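# Press the gauge pin on the magnet-marked post

## Task

Find the one post of the checking fixture that has a yellow magnet on it. Drive that post's gauge pin fully in and keep it there for about one second; afterwards its spring may push it back out. Do not disturb the other three pins, and do not move the magnet.

## Robot and tools

Robot: two UR20-style arms, left_arm and right_arm, each with a Robotiq 2F-85 two-finger gripper. Each wrist has a camera: cam_left_wrist and cam_right_wrist, both 896x504. The fingers point along the gripper's +z axis and close along its y axis. A block about 10 cm long juts out toward the gripper's +x side and turns with it. end_effector_position is the spot between the pads when they are shut; closed fingertips reach about 19 mm past it, open ones about 6 mm.

Frames. The scene frame has its origin at table-top height, midway between the nominal bases, +z up, +x out over the table, left_arm on the +y side. Left base sits near (+0.060, +0.928, 0) m, right base near (-0.064, -0.817, 0) m. Each arm reports its hand pose, velocities and Hand target in its own base frame. Offsets in commands run along the axes of that arm's current Hand target, not along world axes. Reported positions may be off by a few centimetres.

The 18-number row, used by execute_actions and move: one flat list covering both arms. Numbers 1-9 are left_arm: dx, dy, dz, rx, ry, rz, gripper position, force_limit, speed. Numbers 10-18 are the same nine for right_arm. All lie in [-1, 1]. dx..rz are an offset from the Hand target as it stood when the action or move began (never from the previous row); 1.0 equals 0.6 m of travel or 180 degrees. rx, ry, rz form a single rotation vector. Sending the same offset twice moves the hand twice. Six zeros re-request the current Hand target. Gripper position is absolute: +1 fully open (85 mm), about -0.8 pads touching, -1 close until blocked. force_limit and speed are absolute settings (both start at +1); speed -1 is roughly 20 mm/s, 0 about 85, +1 about 150. Lower force_limit and slower speed give a softer grip. To leave a gripper unchanged, repeat its previous three numbers; a 0 is a real command.

execute_actions(actions, cameras): actions is a list of actions; each action is up to 15 rows, one per 1/30 s step, the last row held to fill 15 steps (0.5 s). An empty list returns state and all camera images. cameras picks views by name, ["all"] or [].

move(target, speed, blend, stop_force, zero, blocking, cameras): straight-line path toward one row or a list of up to 15 rows, each still an offset from the same starting Hand targets. speed is m/s (0.002 to 4.2, default 0.25). blend in metres rounds corners of a list. stop_force (6 to 120 N, both arms) ends an arm's path when its wrist sensor feels that much push against its motion; use it slowly for pressing, and leave it out when backing off a contact. zero (with stop_force only) chooses whether to re-zero the sensor first. blocking=false returns early and cannot be combined with stop_force. Moves stop after 10 s.

wait(seconds 0-10): lets time run with last commands held. stop(): brakes a running move. zoom_image(camera, region [x0,y0,x1,y1] pixels, at most 504 each way): closer look at the newest picture from a wrist camera. zero_wrist_force(arm): tares that arm's force sensor. read_manual: licence texts only. finished_scene(scene): ends the scene for good; call it only once the pin has been held in.

Results: each arm's end_effector_position (m), quat_wxyz, velocities, Hand target (your latest commanded pose after clipping; the next offset counts from it), joint positions and torques, Wrist force and Wrist torque in the end effector's own axes plus the largest force since last shown, gripper position_measured in counts (3 open, ~78 = 60 mm, ~130 = 40 mm, ~180 = 20 mm, ~230 pads together), and object_status: 0 moving, 1 blocked while opening, 2 blocked while closing (a grip), 3 reached the request. A move adds a line such as done, off_target, moving, held or fault, with limits like paced or held. A hand often stops short of its Hand target; send the remaining gap as a new offset if needed.

Motion limits: each step the commanded orientation is clipped to within 32 degrees of the actual one, and motion lags commands by about 0.2 s. Avoid paths near an arm's own base.

Cautions: arms are stiff, so commanding even slightly beyond a firm contact can trigger a fault. Roughly 150 N of outside force, or joint torque at its limit (wrist joints 98.4 N m), freezes that arm for 10 s. Press slowly with a modest stop_force, then back off in the same reply by commanding past the gripper's current spot. Keep the arms clear of one another; a clash between them can end the scene. Don't knock anything off the table, hit hard, or push the magnet. Long pushes or stretched poses heat motors; at 85 °C the arm is braked for 30-60 s. Time spent thinking keeps the scene running.

Each tool is called after ">>>" as name(argument=value, ...), one argument or row to a line, values as JSON.

## Session

>>> execute_actions(
  actions=[],
)

Scene clock: 0.00 s.
left_arm: end_effector_position=(+0.6452, +0.5338, +0.3687) position_measured=3 object_status=3 end_effector_quat_wxyz=(+0.054, +0.895, -0.431, +0.101) | right_arm: end_effector_position=(+1.0094, -0.4085, +0.1239) position_measured=3 object_status=3 end_effector_quat_wxyz=(+0.497, -0.362, -0.574, -0.541)
Joint positions: left_arm=[0.541 -1.507 2.094 -2.179 -1.799 -1.706] | right_arm=[2.693 -2.576 -1.22 -2.623 2.507 -0.374]
Joint velocities: within noise
Joint torques (N m): no reading
Motor temperatures (°C): left_arm=[24 36 26 39 35 34] | right_arm=[29 36 36 38 34 39]
Wrist force (N): no reading
Wrist torque (N m): no reading
Wrist force, peak (N): no reading
Hand target: left_arm +0.6452, +0.5338, +0.3687; +0.054, +0.895, -0.431, +0.101 | right_arm +1.0094, -0.4085, +0.1239; +0.497, -0.362, -0.574, -0.541
Tool commands: left_gripper/position=+1.0 left_gripper/force_limit=+1.0 left_gripper/speed=+1.0 right_gripper/position=+1.0 right_gripper/force_limit=+1.0 right_gripper/speed=+1.0

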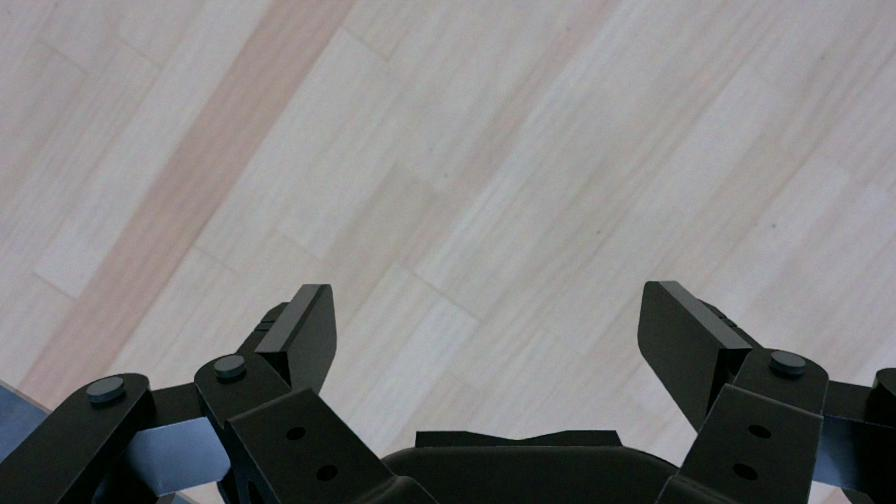

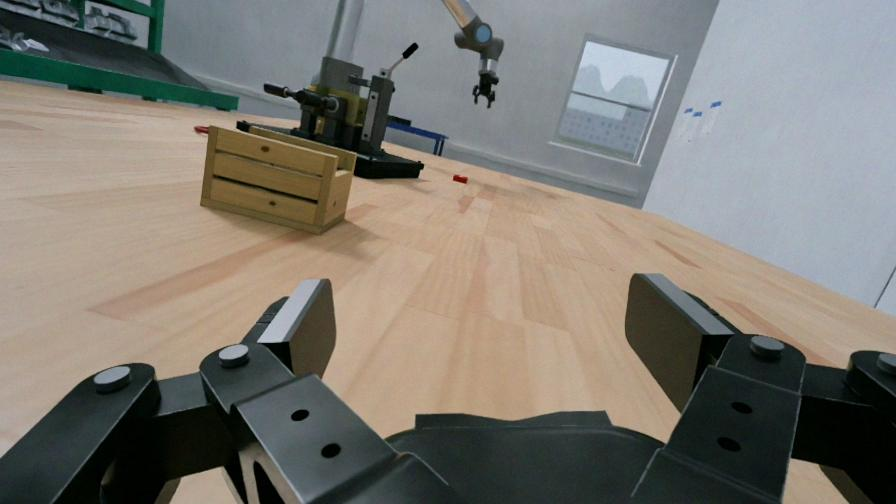

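>>> zoom_image(
  camera="cam_right_wrist",
  region=[180, 0, 520, 240],
)

Scaled by 1.482 from the camera's 896x504 image, which has a finer 1280x720 frame.

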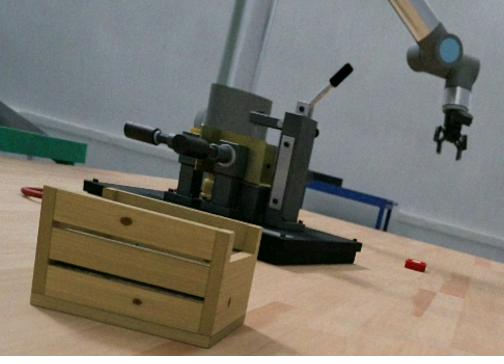

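>>> move(
  target=[0.8455, 0.7195, -0.19, 0, 0, 0, 1, 1, 1, 0, 0, 0, 0, 0, 0, 1, 1, 1],
  speed=0.35,
  cameras=["cam_left_wrist"],
)

Scene clock: 4.00 s.
left_arm: end_effector_position=(+0.6011, -0.0999, +0.5988) position_measured=3 object_status=3 end_effector_quat_wxyz=(+0.054, +0.895, -0.431, +0.101) | right_arm: end_effector_position=(+1.0094, -0.4085, +0.1239) position_measured=3 object_status=3 end_effector_quat_wxyz=(+0.497, -0.362, -0.574, -0.541)
Joint positions: left_arm=[-0.438 -1.994 2.17 -1.948 -1.68 -2.694] | right_arm=[2.693 -2.576 -1.22 -2.623 2.507 -0.374]
Joint torques (N m): left_arm=[-15.79 -31.62 -132.53 -6.9 5.26 -3.51] | right_arm=[-4.42 241.47 73.72 -3.39 0.06 -1.34]
Wrist force (N): left_arm=[-0.5 -0.5 0.6] | right_arm=[-0.1 0.2 0.0]
Wrist torque (N m): left_arm=[-0.14 0.05 0.20] | right_arm=[0.04 0.01 0.00]
Wrist force, peak (N): left_arm=[-2.9 -2.7 0.8] | right_arm=[0.0 0.4 0.5]
Hand target: left_arm +0.6011, -0.1001, +0.5988; +0.054, +0.895, -0.431, +0.101 | right_arm +1.0094, -0.4085, +0.1239; +0.497, -0.362, -0.574, -0.541
Off the commanded pose: left_arm 0.000 m, 0 deg | right_arm 0.000 m, 0 deg.
move: done
camera_calibration:
cam_left_wrist: T_world_to_cam=[[-0.800484, -0.599329, 0.00555355, 0.42489], [-0.59559, 0.796459, 0.104529, 0.394403], [-0.0670706, 0.0803664, -0.994506, 0.773693], [0, 0, 0, 1]] pos_world=[0.626912, -0.121656, 0.725856]
Images, in order (width x height): cam_left_wrist 896x504.

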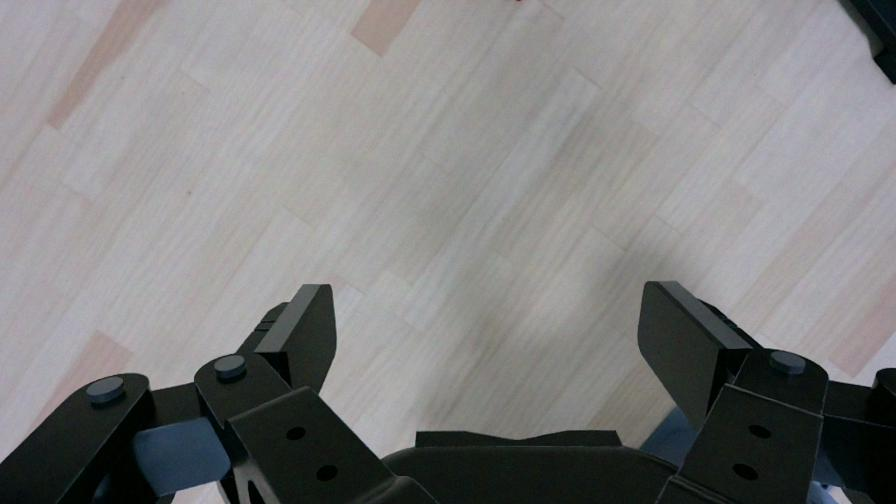

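>>> move(
  target=[0.6655, 0.8202, -0.0928, 0, 0, 0, 1, 1, 1, 0, 0, 0, 0, 0, 0, 1, 1, 1],
  speed=0.35,
  cameras=["cam_left_wrist"],
)

Scene clock: 7.07 s.
left_arm: end_effector_position=(+0.4518, -0.7000, +0.7482) position_measured=3 object_status=3 end_effector_quat_wxyz=(+0.054, +0.895, -0.431, +0.101) | right_arm: end_effector_position=(+1.0094, -0.4085, +0.1239) position_measured=3 object_status=3 end_effector_quat_wxyz=(+0.497, -0.362, -0.574, -0.541)
Joint positions: left_arm=[-1.272 -1.75 1.808 -1.846 -1.496 -3.509] | right_arm=[2.693 -2.576 -1.22 -2.623 2.507 -0.374]
Joint torques (N m): left_arm=[-20.32 -44.27 -130.72 -6.73 5.85 -3.82] | right_arm=[2.88 246.26 72.46 -4.02 -0.25 -0.33]
Wrist force (N): left_arm=[0.3 -0.6 -0.3] | right_arm=[0.0 0.4 0.1]
Wrist torque (N m): left_arm=[-0.06 0.02 0.23] | right_arm=[0.08 0.00 0.00]
Wrist force, peak (N): left_arm=[-2.8 -3.2 0.9] | right_arm=[0.1 0.5 0.4]
Hand target: left_arm +0.4518, -0.7002, +0.7482; +0.054, +0.895, -0.431, +0.101 | right_arm +1.0094, -0.4085, +0.1239; +0.497, -0.362, -0.574, -0.541
Off the commanded pose: left_arm 0.000 m, 0 deg | right_arm 0.000 m, 0 deg.
move: done
camera_calibration:
cam_left_wrist: T_world_to_cam=[[-0.800447, -0.599378, 0.00554634, -0.0550957], [-0.595639, 0.796422, 0.10453, 0.767736], [-0.0670699, 0.0803668, -0.994506, 0.960479], [0, 0, 0, 1]] pos_world=[0.477612, -0.721656, 0.875256]
Images, in order (width x height): cam_left_wrist 896x504.

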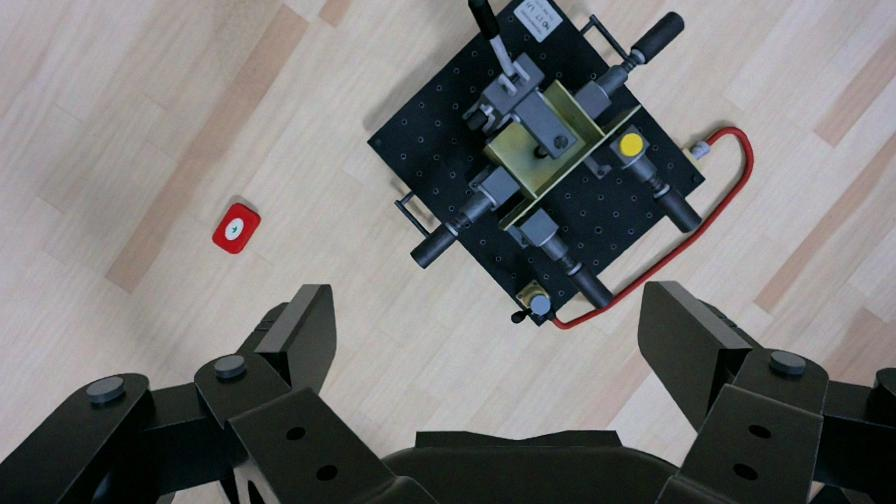

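>>> zoom_image(
  camera="cam_left_wrist",
  region=[360, 0, 780, 340],
)

>>> zoom_image(
  camera="cam_left_wrist",
  region=[560, 60, 760, 260],
)

Scaled by 1.200 from the camera's 896x504 image, which has a finer 1280x720 frame.

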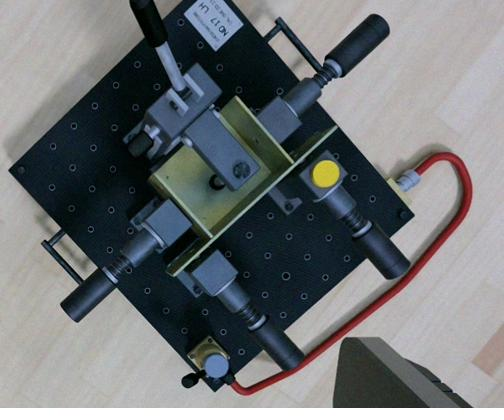

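Scaled by 2.520 from the camera's 896x504 image, which has a finer 1280x720 frame.

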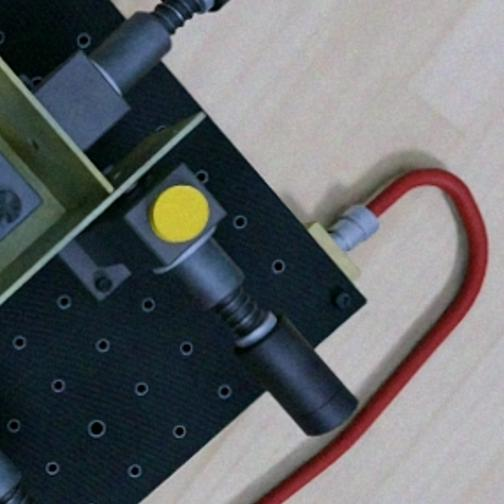

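>>> move(
  target=[
    [0.0617, 0.5192, 0.1053, 0.02935, -0.0687, -0.2291, 1, 1, 1, 0, 0, 0, 0, 0, 0, 1, 1, 1],
    [-0.0443, 0.5147, 0.5593, 0.02935, -0.0687, -0.2291, 1, 1, 1, 0, 0, 0, 0, 0, 0, 1, 1, 1],
  ],
  speed=0.3,
  blend=[0.05, 0],
  cameras=["cam_left_wrist"],
)

Scene clock: 13.30 s.
left_arm: end_effector_position=(+0.2390, -0.9338, +0.4184) position_measured=3 object_status=3 end_effector_quat_wxyz=(+0.000, +0.996, -0.087, +0.000) | right_arm: end_effector_position=(+1.0094, -0.4085, +0.1239) position_measured=3 object_status=3 end_effector_quat_wxyz=(+0.497, -0.362, -0.574, -0.541)
Joint positions: left_arm=[-1.53 -1.413 1.887 -2.044 -1.571 -4.498] | right_arm=[2.693 -2.576 -1.22 -2.623 2.507 -0.374]
Joint torques (N m): left_arm=[1.86 -98.46 -73.33 -12.44 3.68 0.82] | right_arm=[1.67 242.85 73.12 -3.32 -0.44 -0.67]
Wrist force (N): left_arm=[0.2 -0.4 0.2] | right_arm=[0.0 0.2 0.2]
Wrist torque (N m): left_arm=[-0.09 -0.19 0.25] | right_arm=[0.04 0.00 -0.01]
Wrist force, peak (N): left_arm=[0.0 -0.3 4.1] | right_arm=[0.3 0.7 0.3]
Hand target: left_arm +0.2391, -0.9338, +0.4182; +0.000, +0.996, -0.087, +0.000 | right_arm +1.0094, -0.4085, +0.1239; +0.497, -0.362, -0.574, -0.541
Off the commanded pose: left_arm 0.000 m, 0 deg | right_arm 0.000 m, 0 deg.
move: done
camera_calibration:
cam_left_wrist: T_world_to_cam=[[-0.202692, -0.979239, 0.00252538, -0.860116], [-0.924904, 0.192291, 0.327989, 0.28277], [-0.321665, 0.0641449, -0.944678, 0.661866], [0, 0, 0, 1]] pos_world=[0.300096, -0.939088, 0.534677]
Images, in order (width x height): cam_left_wrist 896x504.

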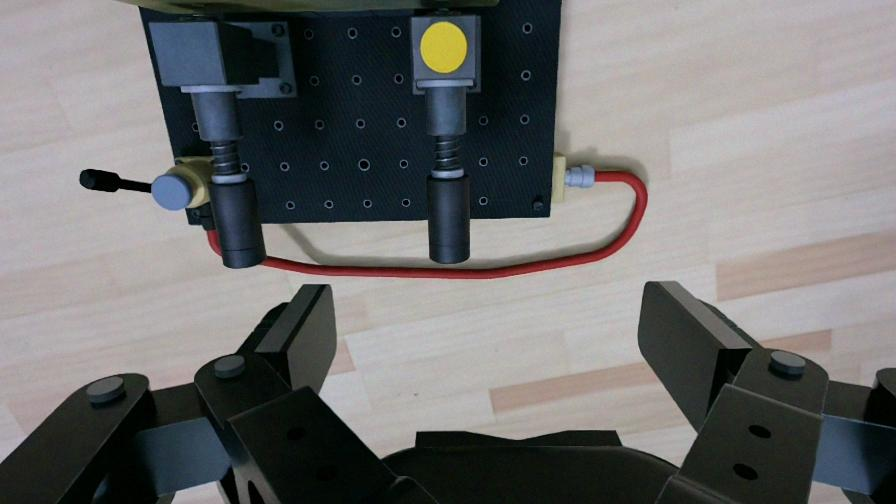

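>>> zoom_image(
  camera="cam_left_wrist",
  region=[360, 0, 640, 290],
)

Scaled by 1.738 from the camera's 896x504 image, which has a finer 1280x720 frame.

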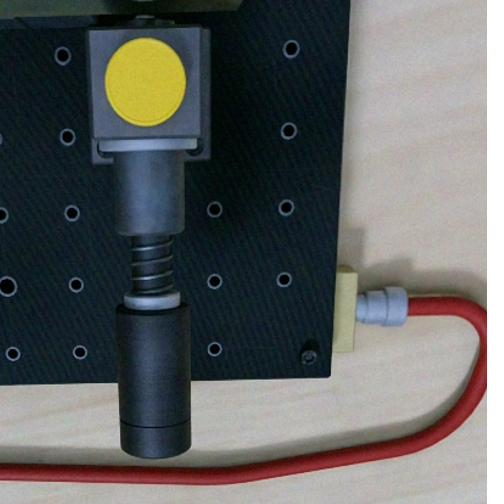

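>>> move(
  target=[
    [-0.2015, -0.0102, 0, 0, 0, 0.0083, -1, -1, 0, 0, 0, 0, 0, 0, 0, 1, 1, 1],
    [-0.2015, -0.0102, 0.2633, 0, 0, 0.0083, -1, -1, 0, 0, 0, 0, 0, 0, 0, 1, 1, 1],
  ],
  speed=0.2,
  blend=[0.03, 0],
  cameras=["cam_left_wrist"],
)

Scene clock: 16.63 s.
left_arm: end_effector_position=(+0.1210, -0.9068, +0.2605) position_measured=232 object_status=3 end_effector_quat_wxyz=(+0.000, +0.995, -0.100, +0.000) | right_arm: end_effector_position=(+1.0094, -0.4085, +0.1239) position_measured=3 object_status=3 end_effector_quat_wxyz=(+0.497, -0.362, -0.574, -0.541)
Joint positions: left_arm=[-1.66 -1.354 2.074 -2.291 -1.571 -4.601] | right_arm=[2.693 -2.576 -1.22 -2.623 2.507 -0.374]
Joint torques (N m): left_arm=[7.72 -103.06 -56.66 -12.63 5.85 0.08] | right_arm=[0.81 245.2 72.74 -3.63 -1.37 -0.18]
Wrist force (N): left_arm=[0.3 0.2 -0.4] | right_arm=[0.1 0.2 0.0]
Wrist torque (N m): left_arm=[-0.02 -0.13 0.26] | right_arm=[0.03 -0.02 -0.01]
Wrist force, peak (N): left_arm=[2.9 0.0 -0.1] | right_arm=[0.2 0.7 0.1]
Hand target: left_arm +0.1210, -0.9068, +0.2603; +0.000, +0.995, -0.100, +0.000 | right_arm +1.0094, -0.4085, +0.1239; +0.497, -0.362, -0.574, -0.541
Off the commanded pose: left_arm 0.000 m, 0 deg | right_arm 0.000 m, 0 deg.
move: done
camera_calibration:
cam_left_wrist: T_world_to_cam=[[-0.228221, -0.973606, 0.0024875, -0.848869], [-0.9196, 0.216399, 0.327883, 0.241422], [-0.319767, 0.0725424, -0.944715, 0.480381], [0, 0, 0, 1]] pos_world=[0.181892, -0.913556, 0.376777]
Images, in order (width x height): cam_left_wrist 896x504.

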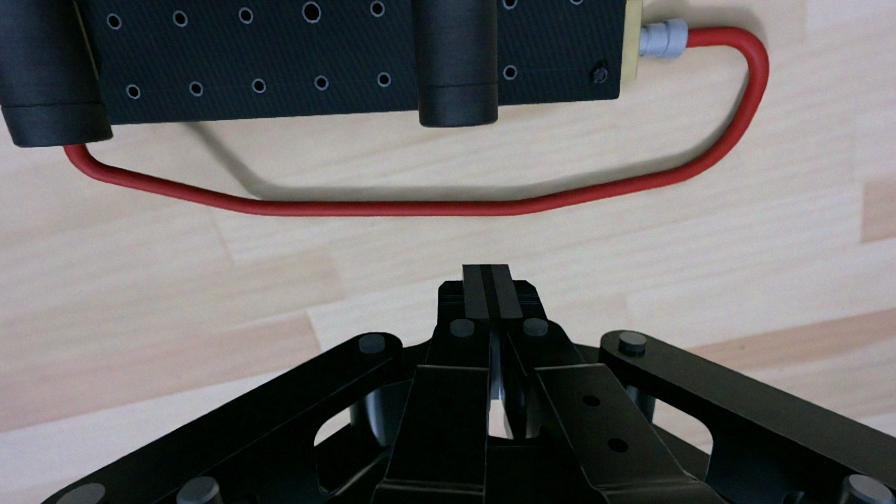

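>>> zoom_image(
  camera="cam_left_wrist",
  region=[380, 0, 580, 160],
)

>>> zoom_image(
  camera="cam_left_wrist",
  region=[420, 230, 560, 350],
)

Scaled by 2.520 from the camera's 896x504 image, which has a finer 1280x720 frame.

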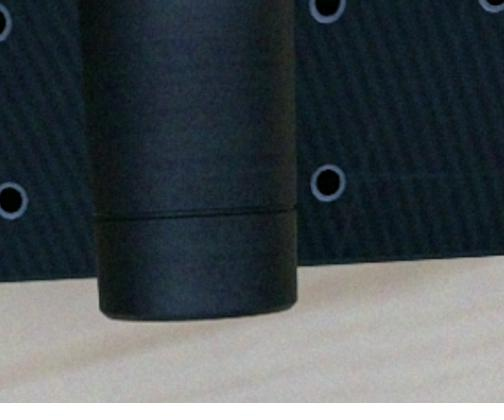

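Scaled by 3.600 from the camera's 896x504 image, which has a finer 1280x720 frame.

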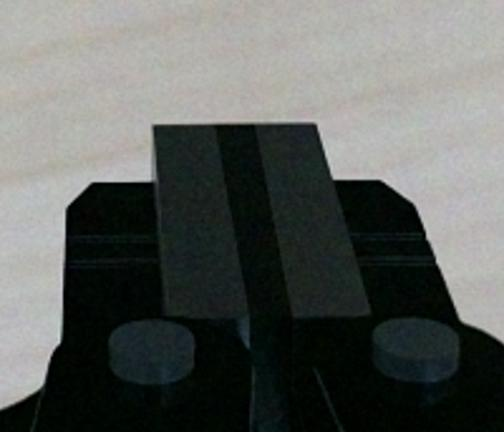

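>>> move(
  target=[0, -0.0083, 0.15, 0, 0, 0, -1, -1, 0, 0, 0, 0, 0, 0, 0, 1, 1, 1],
  speed=0.1,
  cameras=["cam_left_wrist"],
)

>>> zoom_image(
  camera="cam_left_wrist",
  region=[320, 0, 640, 320],
)

Scene clock: 19.53 s.
left_arm: end_effector_position=(+0.1220, -0.9018, +0.1704) position_measured=232 object_status=3 end_effector_quat_wxyz=(+0.000, +0.995, -0.100, +0.000) | right_arm: end_effector_position=(+1.0094, -0.4085, +0.1239) position_measured=3 object_status=3 end_effector_quat_wxyz=(+0.497, -0.362, -0.574, -0.541)
Joint positions: left_arm=[-1.659 -1.272 2.133 -2.431 -1.571 -4.601] | right_arm=[2.693 -2.576 -1.22 -2.623 2.507 -0.374]
Joint torques (N m): left_arm=[19.98 -104.36 -50.81 -14.14 4.99 2.93] | right_arm=[1.8 242.13 74.1 -3.38 -0.84 -0.6]
Wrist force (N): left_arm=[-0.3 0.1 -0.1] | right_arm=[0.0 0.5 0.3]
Wrist torque (N m): left_arm=[-0.08 -0.05 0.02] | right_arm=[0.09 0.00 0.00]
Wrist force, peak (N): left_arm=[-0.2 -0.2 -2.2] | right_arm=[0.2 0.5 0.7]
Hand target: left_arm +0.1220, -0.9018, +0.1703; +0.000, +0.995, -0.100, +0.000 | right_arm +1.0094, -0.4085, +0.1239; +0.497, -0.362, -0.574, -0.541
Off the commanded pose: left_arm 0.000 m, 0 deg | right_arm 0.000 m, 0 deg.
move: done
camera_calibration:
cam_left_wrist: T_world_to_cam=[[-0.228221, -0.973606, 0.0024875, -0.843646], [-0.9196, 0.216399, 0.327883, 0.270824], [-0.319767, 0.0725424, -0.944715, 0.395227], [0, 0, 0, 1]] pos_world=[0.182892, -0.908656, 0.286677]
Images, in order (width x height): cam_left_wrist 896x504.

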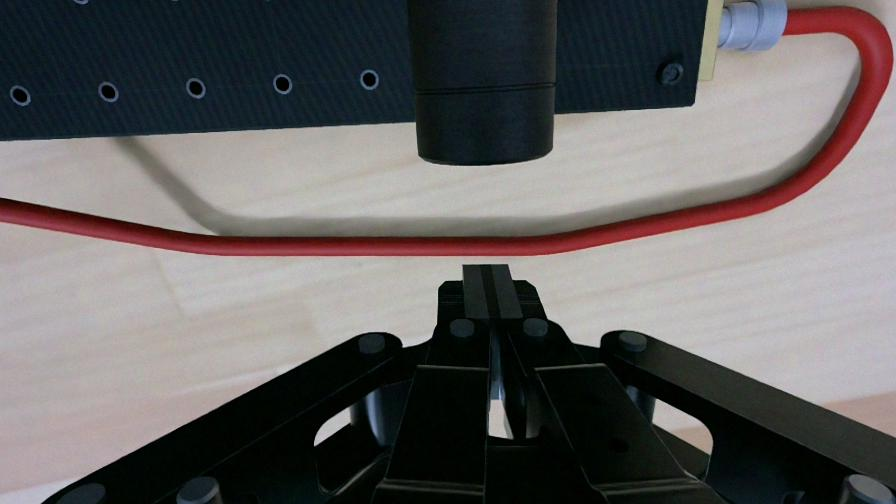

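Scaled by 1.575 from the camera's 896x504 image, which has a finer 1280x720 frame.

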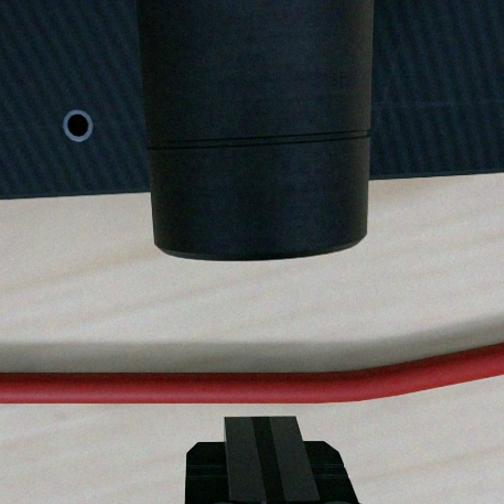

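>>> move(
  target=[0.0467, 0, 0, 0, 0, 0, -1, -1, 0, 0, 0, 0, 0, 0, 0, 1, 1, 1],
  speed=0.08,
  cameras=["cam_left_wrist"],
)

>>> zoom_image(
  camera="cam_left_wrist",
  region=[320, 0, 640, 320],
)

Scene clock: 21.17 s.
left_arm: end_effector_position=(+0.1493, -0.9074, +0.1703) position_measured=232 object_status=3 end_effector_quat_wxyz=(+0.000, +0.995, -0.100, +0.000) | right_arm: end_effector_position=(+1.0094, -0.4085, +0.1239) position_measured=3 object_status=3 end_effector_quat_wxyz=(+0.497, -0.362, -0.574, -0.541)
Joint positions: left_arm=[-1.628 -1.263 2.12 -2.427 -1.571 -4.57] | right_arm=[2.693 -2.576 -1.22 -2.623 2.507 -0.374]
Joint torques (N m): left_arm=[27.09 -111.03 -99.59 -6.26 3.59 2.26] | right_arm=[-0.17 240.94 72.68 -3.88 -1.01 -0.47]
Wrist force (N): left_arm=[0.1 -0.1 0.1] | right_arm=[-0.1 0.2 0.2]
Wrist torque (N m): left_arm=[-0.13 -0.11 -0.07] | right_arm=[0.04 0.02 0.00]
Wrist force, peak (N): left_arm=[-1.0 0.1 -0.1] | right_arm=[0.4 0.6 0.2]
Hand target: left_arm +0.1495, -0.9074, +0.1703; +0.000, +0.995, -0.100, +0.000 | right_arm +1.0094, -0.4085, +0.1239; +0.497, -0.362, -0.574, -0.541
Off the commanded pose: left_arm 0.000 m, 0 deg | right_arm 0.000 m, 0 deg.
move: done
camera_calibration:
cam_left_wrist: T_world_to_cam=[[-0.228221, -0.973606, 0.0024875, -0.84277], [-0.9196, 0.216399, 0.327883, 0.297152], [-0.319767, 0.0725424, -0.944715, 0.404261], [0, 0, 0, 1]] pos_world=[0.210192, -0.914156, 0.286577]
Images, in order (width x height): cam_left_wrist 896x504.

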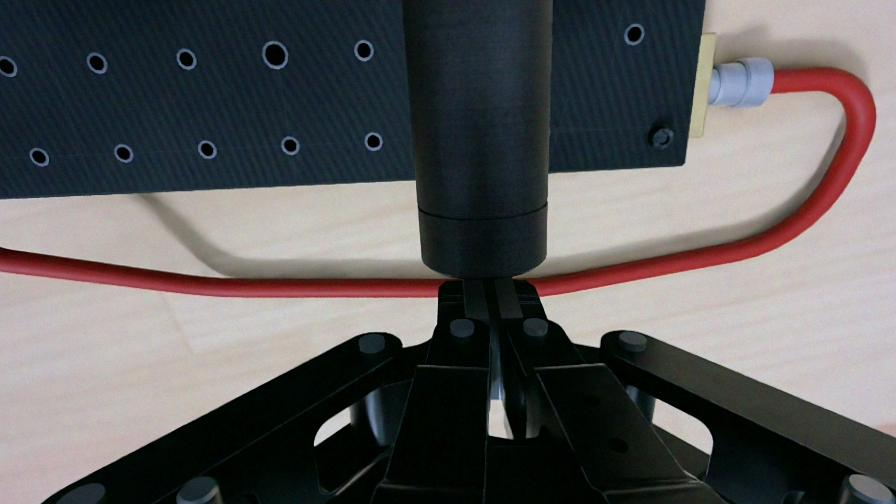

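Scaled by 1.575 from the camera's 896x504 image, which has a finer 1280x720 frame.

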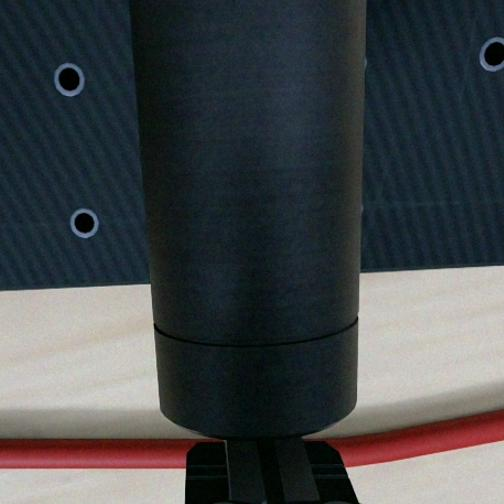

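>>> move(
  target=[0.035, 0, 0, 0, 0, 0, -1, -1, 0, 0, 0, 0, 0, 0, 0, 1, 1, 1],
  speed=0.01,
  stop_force=8,
  cameras=["cam_left_wrist"],
)

Scene clock: 23.57 s.
left_arm: end_effector_position=(+0.1570, -0.9089, +0.1703) position_measured=232 object_status=3 end_effector_quat_wxyz=(+0.000, +0.995, -0.100, +0.000) | right_arm: end_effector_position=(+1.0094, -0.4085, +0.1239) position_measured=3 object_status=3 end_effector_quat_wxyz=(+0.497, -0.362, -0.574, -0.541)
Joint positions: left_arm=[-1.619 -1.261 2.116 -2.426 -1.571 -4.561] | right_arm=[2.693 -2.576 -1.22 -2.623 2.507 -0.374]
Joint torques (N m): left_arm=[-13.37 -165.35 -49.82 -13.51 -1.05 -3.94] | right_arm=[-2.98 245.72 74.16 -3.76 -0.41 -1.01]
Wrist force (N): left_arm=[-6.5 1.3 0.6] | right_arm=[0.0 0.1 -0.1]
Wrist torque (N m): left_arm=[-0.15 -0.05 0.06] | right_arm=[0.02 0.00 0.00]
Wrist force, peak (N): left_arm=[-8.4 -1.6 -0.2] | right_arm=[0.1 0.3 0.8]
Hand target: left_arm +0.1570, -0.9089, +0.1703; +0.000, +0.995, -0.100, +0.000 (not the last commanded pose) | right_arm +1.0094, -0.4085, +0.1239; +0.497, -0.362, -0.574, -0.541
Off the commanded pose: left_arm 0.013 m, 0 deg | right_arm 0.000 m, 0 deg.
move: contact (left_arm)
camera_calibration:
cam_left_wrist: T_world_to_cam=[[-0.228221, -0.973606, 0.0024875, -0.842571], [-0.9196, 0.216399, 0.327883, 0.304579], [-0.319767, 0.0725424, -0.944715, 0.406839], [0, 0, 0, 1]] pos_world=[0.217892, -0.915756, 0.286577]
Images, in order (width x height): cam_left_wrist 896x504.

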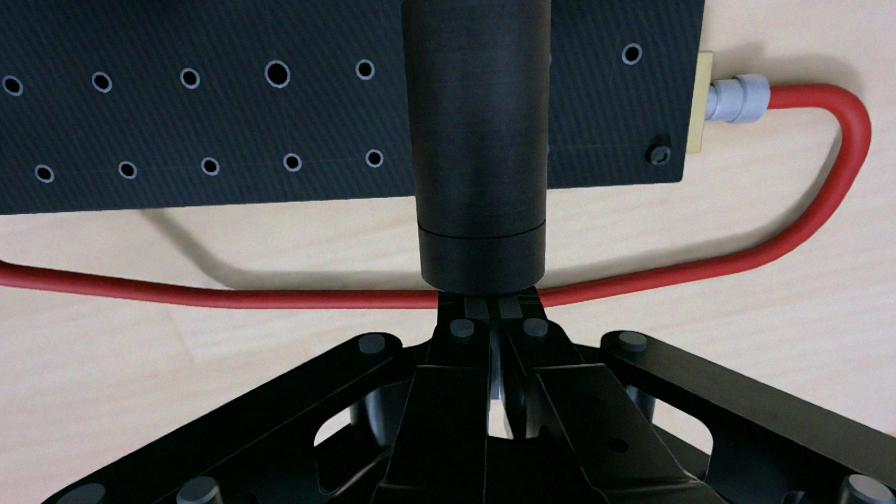

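>>> move(
  target=[0.01, 0, 0, 0, 0, 0, -1, -1, 0, 0, 0, 0, 0, 0, 0, 1, 1, 1],
  speed=0.015,
  stop_force=40,
  zero=false,
  cameras=["cam_left_wrist"],
)

Scene clock: 25.17 s.
left_arm: end_effector_position=(+0.1628, -0.9101, +0.1703) position_measured=232 object_status=3 end_effector_quat_wxyz=(+0.000, +0.995, -0.100, +0.000) | right_arm: end_effector_position=(+1.0094, -0.4085, +0.1239) position_measured=3 object_status=3 end_effector_quat_wxyz=(+0.497, -0.362, -0.574, -0.541)
Joint positions: left_arm=[-1.613 -1.259 2.113 -2.424 -1.571 -4.554] | right_arm=[2.693 -2.576 -1.22 -2.623 2.507 -0.374]
Joint torques (N m): left_arm=[28.26 -111.45 -102.83 -6.98 2.46 3.13] | right_arm=[1.29 243.04 72.07 -3.37 -1.17 -0.28]
Wrist force (N): left_arm=[-9.9 -1.5 -1.2] | right_arm=[0.3 0.2 0.3]
Wrist torque (N m): left_arm=[-0.09 -0.07 -0.12] | right_arm=[0.03 -0.06 -0.01]
Wrist force, peak (N): left_arm=[-10.2 -1.8 -0.8] | right_arm=[0.0 0.6 0.5]
Hand target: left_arm +0.1628, -0.9101, +0.1703; +0.000, +0.995, -0.100, +0.000 | right_arm +1.0094, -0.4085, +0.1239; +0.497, -0.362, -0.574, -0.541
Off the commanded pose: left_arm 0.000 m, 0 deg | right_arm 0.000 m, 0 deg.
move: done
camera_calibration:
cam_left_wrist: T_world_to_cam=[[-0.228221, -0.973606, 0.0024875, -0.842392], [-0.9196, 0.216399, 0.327883, 0.310264], [-0.319767, 0.0725424, -0.944715, 0.408813], [0, 0, 0, 1]] pos_world=[0.223792, -0.916956, 0.286577]
Images, in order (width x height): cam_left_wrist 896x504.

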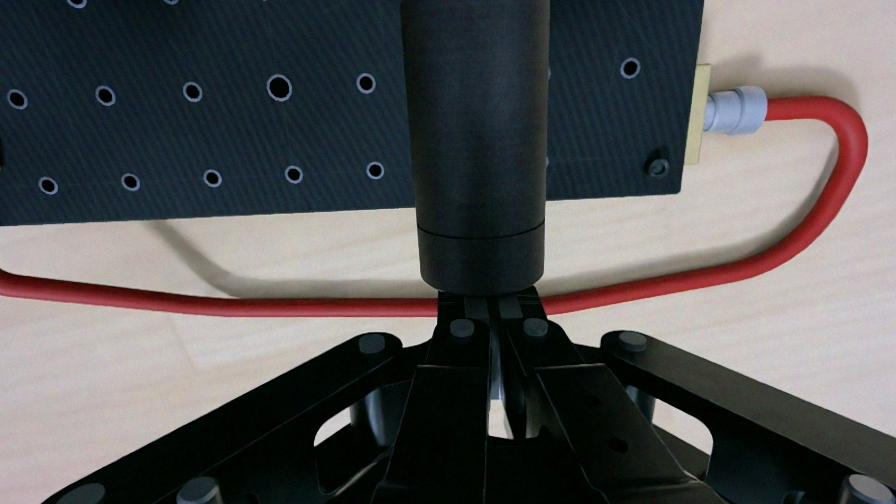

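>>> move(
  target=[0.05, 0, 0, 0, 0, 0, -1, -1, 0, 0, 0, 0, 0, 0, 0, 1, 1, 1],
  speed=0.012,
  stop_force=35,
  zero=false,
  cameras=["cam_left_wrist"],
)

Scene clock: 27.63 s.
left_arm: end_effector_position=(+0.1736, -0.9123, +0.1703) position_measured=232 object_status=3 end_effector_quat_wxyz=(+0.000, +0.995, -0.100, +0.000) | right_arm: end_effector_position=(+1.0094, -0.4085, +0.1239) position_measured=3 object_status=3 end_effector_quat_wxyz=(+0.497, -0.362, -0.574, -0.541)
Joint positions: left_arm=[-1.601 -1.255 2.107 -2.422 -1.571 -4.542] | right_arm=[2.693 -2.576 -1.22 -2.623 2.507 -0.374]
Joint torques (N m): left_arm=[11.64 -165.3 -56.32 -14.66 15.36 -4.48] | right_arm=[0.46 241.95 74.21 -3.71 -1.52 -0.94]
Wrist force (N): left_arm=[-36.6 -1.3 -1.4] | right_arm=[0.2 0.5 0.2]
Wrist torque (N m): left_arm=[-0.13 0.05 -0.10] | right_arm=[0.08 -0.03 0.00]
Wrist force, peak (N): left_arm=[-68.2 -8.9 -12.4] | right_arm=[0.2 0.5 0.5]
Hand target: left_arm +0.1736, -0.9123, +0.1703; +0.000, +0.995, -0.100, +0.000 (not the last commanded pose) | right_arm +1.0094, -0.4085, +0.1239; +0.497, -0.362, -0.574, -0.541
Off the commanded pose: left_arm 0.019 m, 0 deg | right_arm 0.000 m, 0 deg.
move: contact (left_arm)
camera_calibration:
cam_left_wrist: T_world_to_cam=[[-0.228214, -0.973608, 0.00250912, -0.842079], [-0.919571, 0.216393, 0.32797, 0.320634], [-0.319857, 0.0725399, -0.944685, 0.412436], [0, 0, 0, 1]] pos_world=[0.234592, -0.919156, 0.286577]
Images, in order (width x height): cam_left_wrist 896x504.

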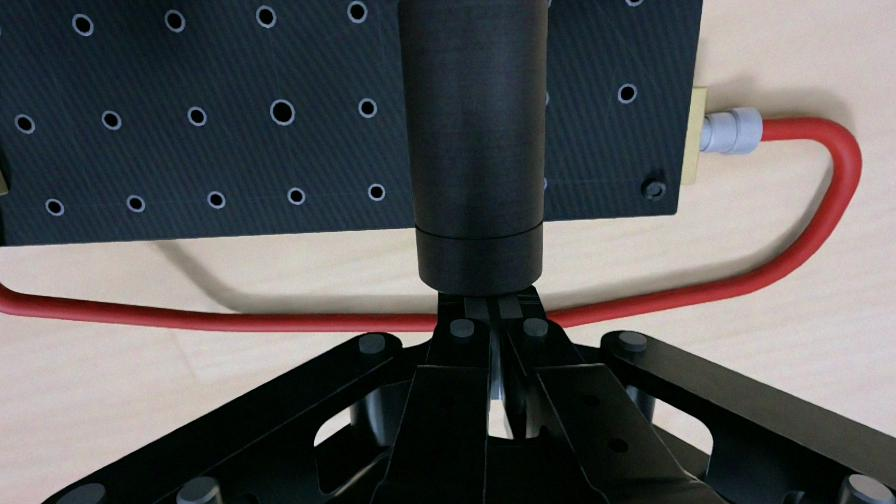

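>>> wait(
  seconds=1.5,
)

Scene clock: 29.33 s.
left_arm: end_effector_position=(+0.1736, -0.9123, +0.1703) position_measured=232 object_status=3 end_effector_quat_wxyz=(+0.000, +0.995, -0.100, +0.000) | right_arm: end_effector_position=(+1.0094, -0.4085, +0.1239) position_measured=3 object_status=3 end_effector_quat_wxyz=(+0.497, -0.362, -0.574, -0.541)
Joint positions: left_arm=[-1.601 -1.255 2.107 -2.422 -1.571 -4.542] | right_arm=[2.693 -2.576 -1.22 -2.623 2.507 -0.374]
Joint torques (N m): left_arm=[8.79 -166.3 -57.73 -9.58 9.76 -4.41] | right_arm=[-0.5 239.7 72.58 -3.09 -0.72 -0.56]
Wrist force (N): left_arm=[-35.7 0.5 0.8] | right_arm=[-0.1 0.1 0.2]
Wrist torque (N m): left_arm=[-0.08 0.03 -0.08] | right_arm=[0.02 0.01 0.00]
Wrist force, peak (N): left_arm=[-36.7 -0.8 -1.1] | right_arm=[0.3 0.3 0.5]
Hand target: left_arm +0.1736, -0.9123, +0.1703; +0.000, +0.995, -0.100, +0.000 (not the last commanded pose) | right_arm +1.0094, -0.4085, +0.1239; +0.497, -0.362, -0.574, -0.541
Tool commands: left_gripper/position=-1.0 left_gripper/force_limit=-1.0 left_gripper/speed=+0.0 right_gripper/position=+1.0 right_gripper/force_limit=+1.0 right_gripper/speed=+1.0
Off the commanded pose: left_arm 0.019 m, 0 deg | right_arm 0.000 m, 0 deg.
wait: 1.50 s; at rest from the start

>>> move(
  target=[-0.09, 0, 0, 0, 0, 0, -1, -1, 0, 0, 0, 0, 0, 0, 0, 1, 1, 1],
  speed=0.08,
  cameras=["cam_left_wrist"],
)

Scene clock: 32.27 s.
left_arm: end_effector_position=(+0.1209, -0.9016, +0.1703) position_measured=232 object_status=3 end_effector_quat_wxyz=(+0.000, +0.995, -0.100, +0.000) | right_arm: end_effector_position=(+1.0094, -0.4085, +0.1239) position_measured=3 object_status=3 end_effector_quat_wxyz=(+0.497, -0.362, -0.574, -0.541)
Joint positions: left_arm=[-1.66 -1.272 2.134 -2.432 -1.571 -4.602] | right_arm=[2.693 -2.576 -1.22 -2.623 2.507 -0.374]
Joint torques (N m): left_arm=[-19.97 -163.83 -51.92 -13.47 -3.5 -3.64] | right_arm=[-4.37 244.74 74.59 -2.77 -0.83 -0.25]
Wrist force (N): left_arm=[-1.9 3.4 -0.4] | right_arm=[0.0 0.1 0.2]
Wrist torque (N m): left_arm=[0.52 0.24 0.27] | right_arm=[0.02 0.00 0.00]
Wrist force, peak (N): left_arm=[-35.9 0.4 1.1] | right_arm=[0.5 0.5 0.1]
Hand target: left_arm +0.1207, -0.9015, +0.1703; +0.000, +0.995, -0.100, +0.000 | right_arm +1.0094, -0.4085, +0.1239; +0.497, -0.362, -0.574, -0.541
Off the commanded pose: left_arm 0.000 m, 0 deg | right_arm 0.000 m, 0 deg.
move: done
camera_calibration:
cam_left_wrist: T_world_to_cam=[[-0.228246, -0.9736, 0.00241757, -0.843575], [-0.919563, 0.216392, 0.32799, 0.269737], [-0.319854, 0.0726394, -0.944678, 0.394852], [0, 0, 0, 1]] pos_world=[0.181792, -0.908356, 0.286577]
Images, in order (width x height): cam_left_wrist 896x504.

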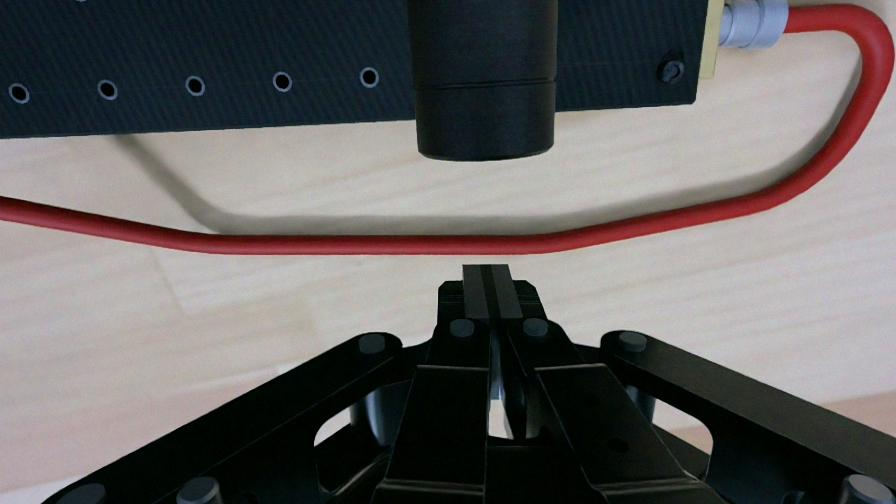

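>>> finished_scene(
  scene=1,
)

The scene is finished: the task was done.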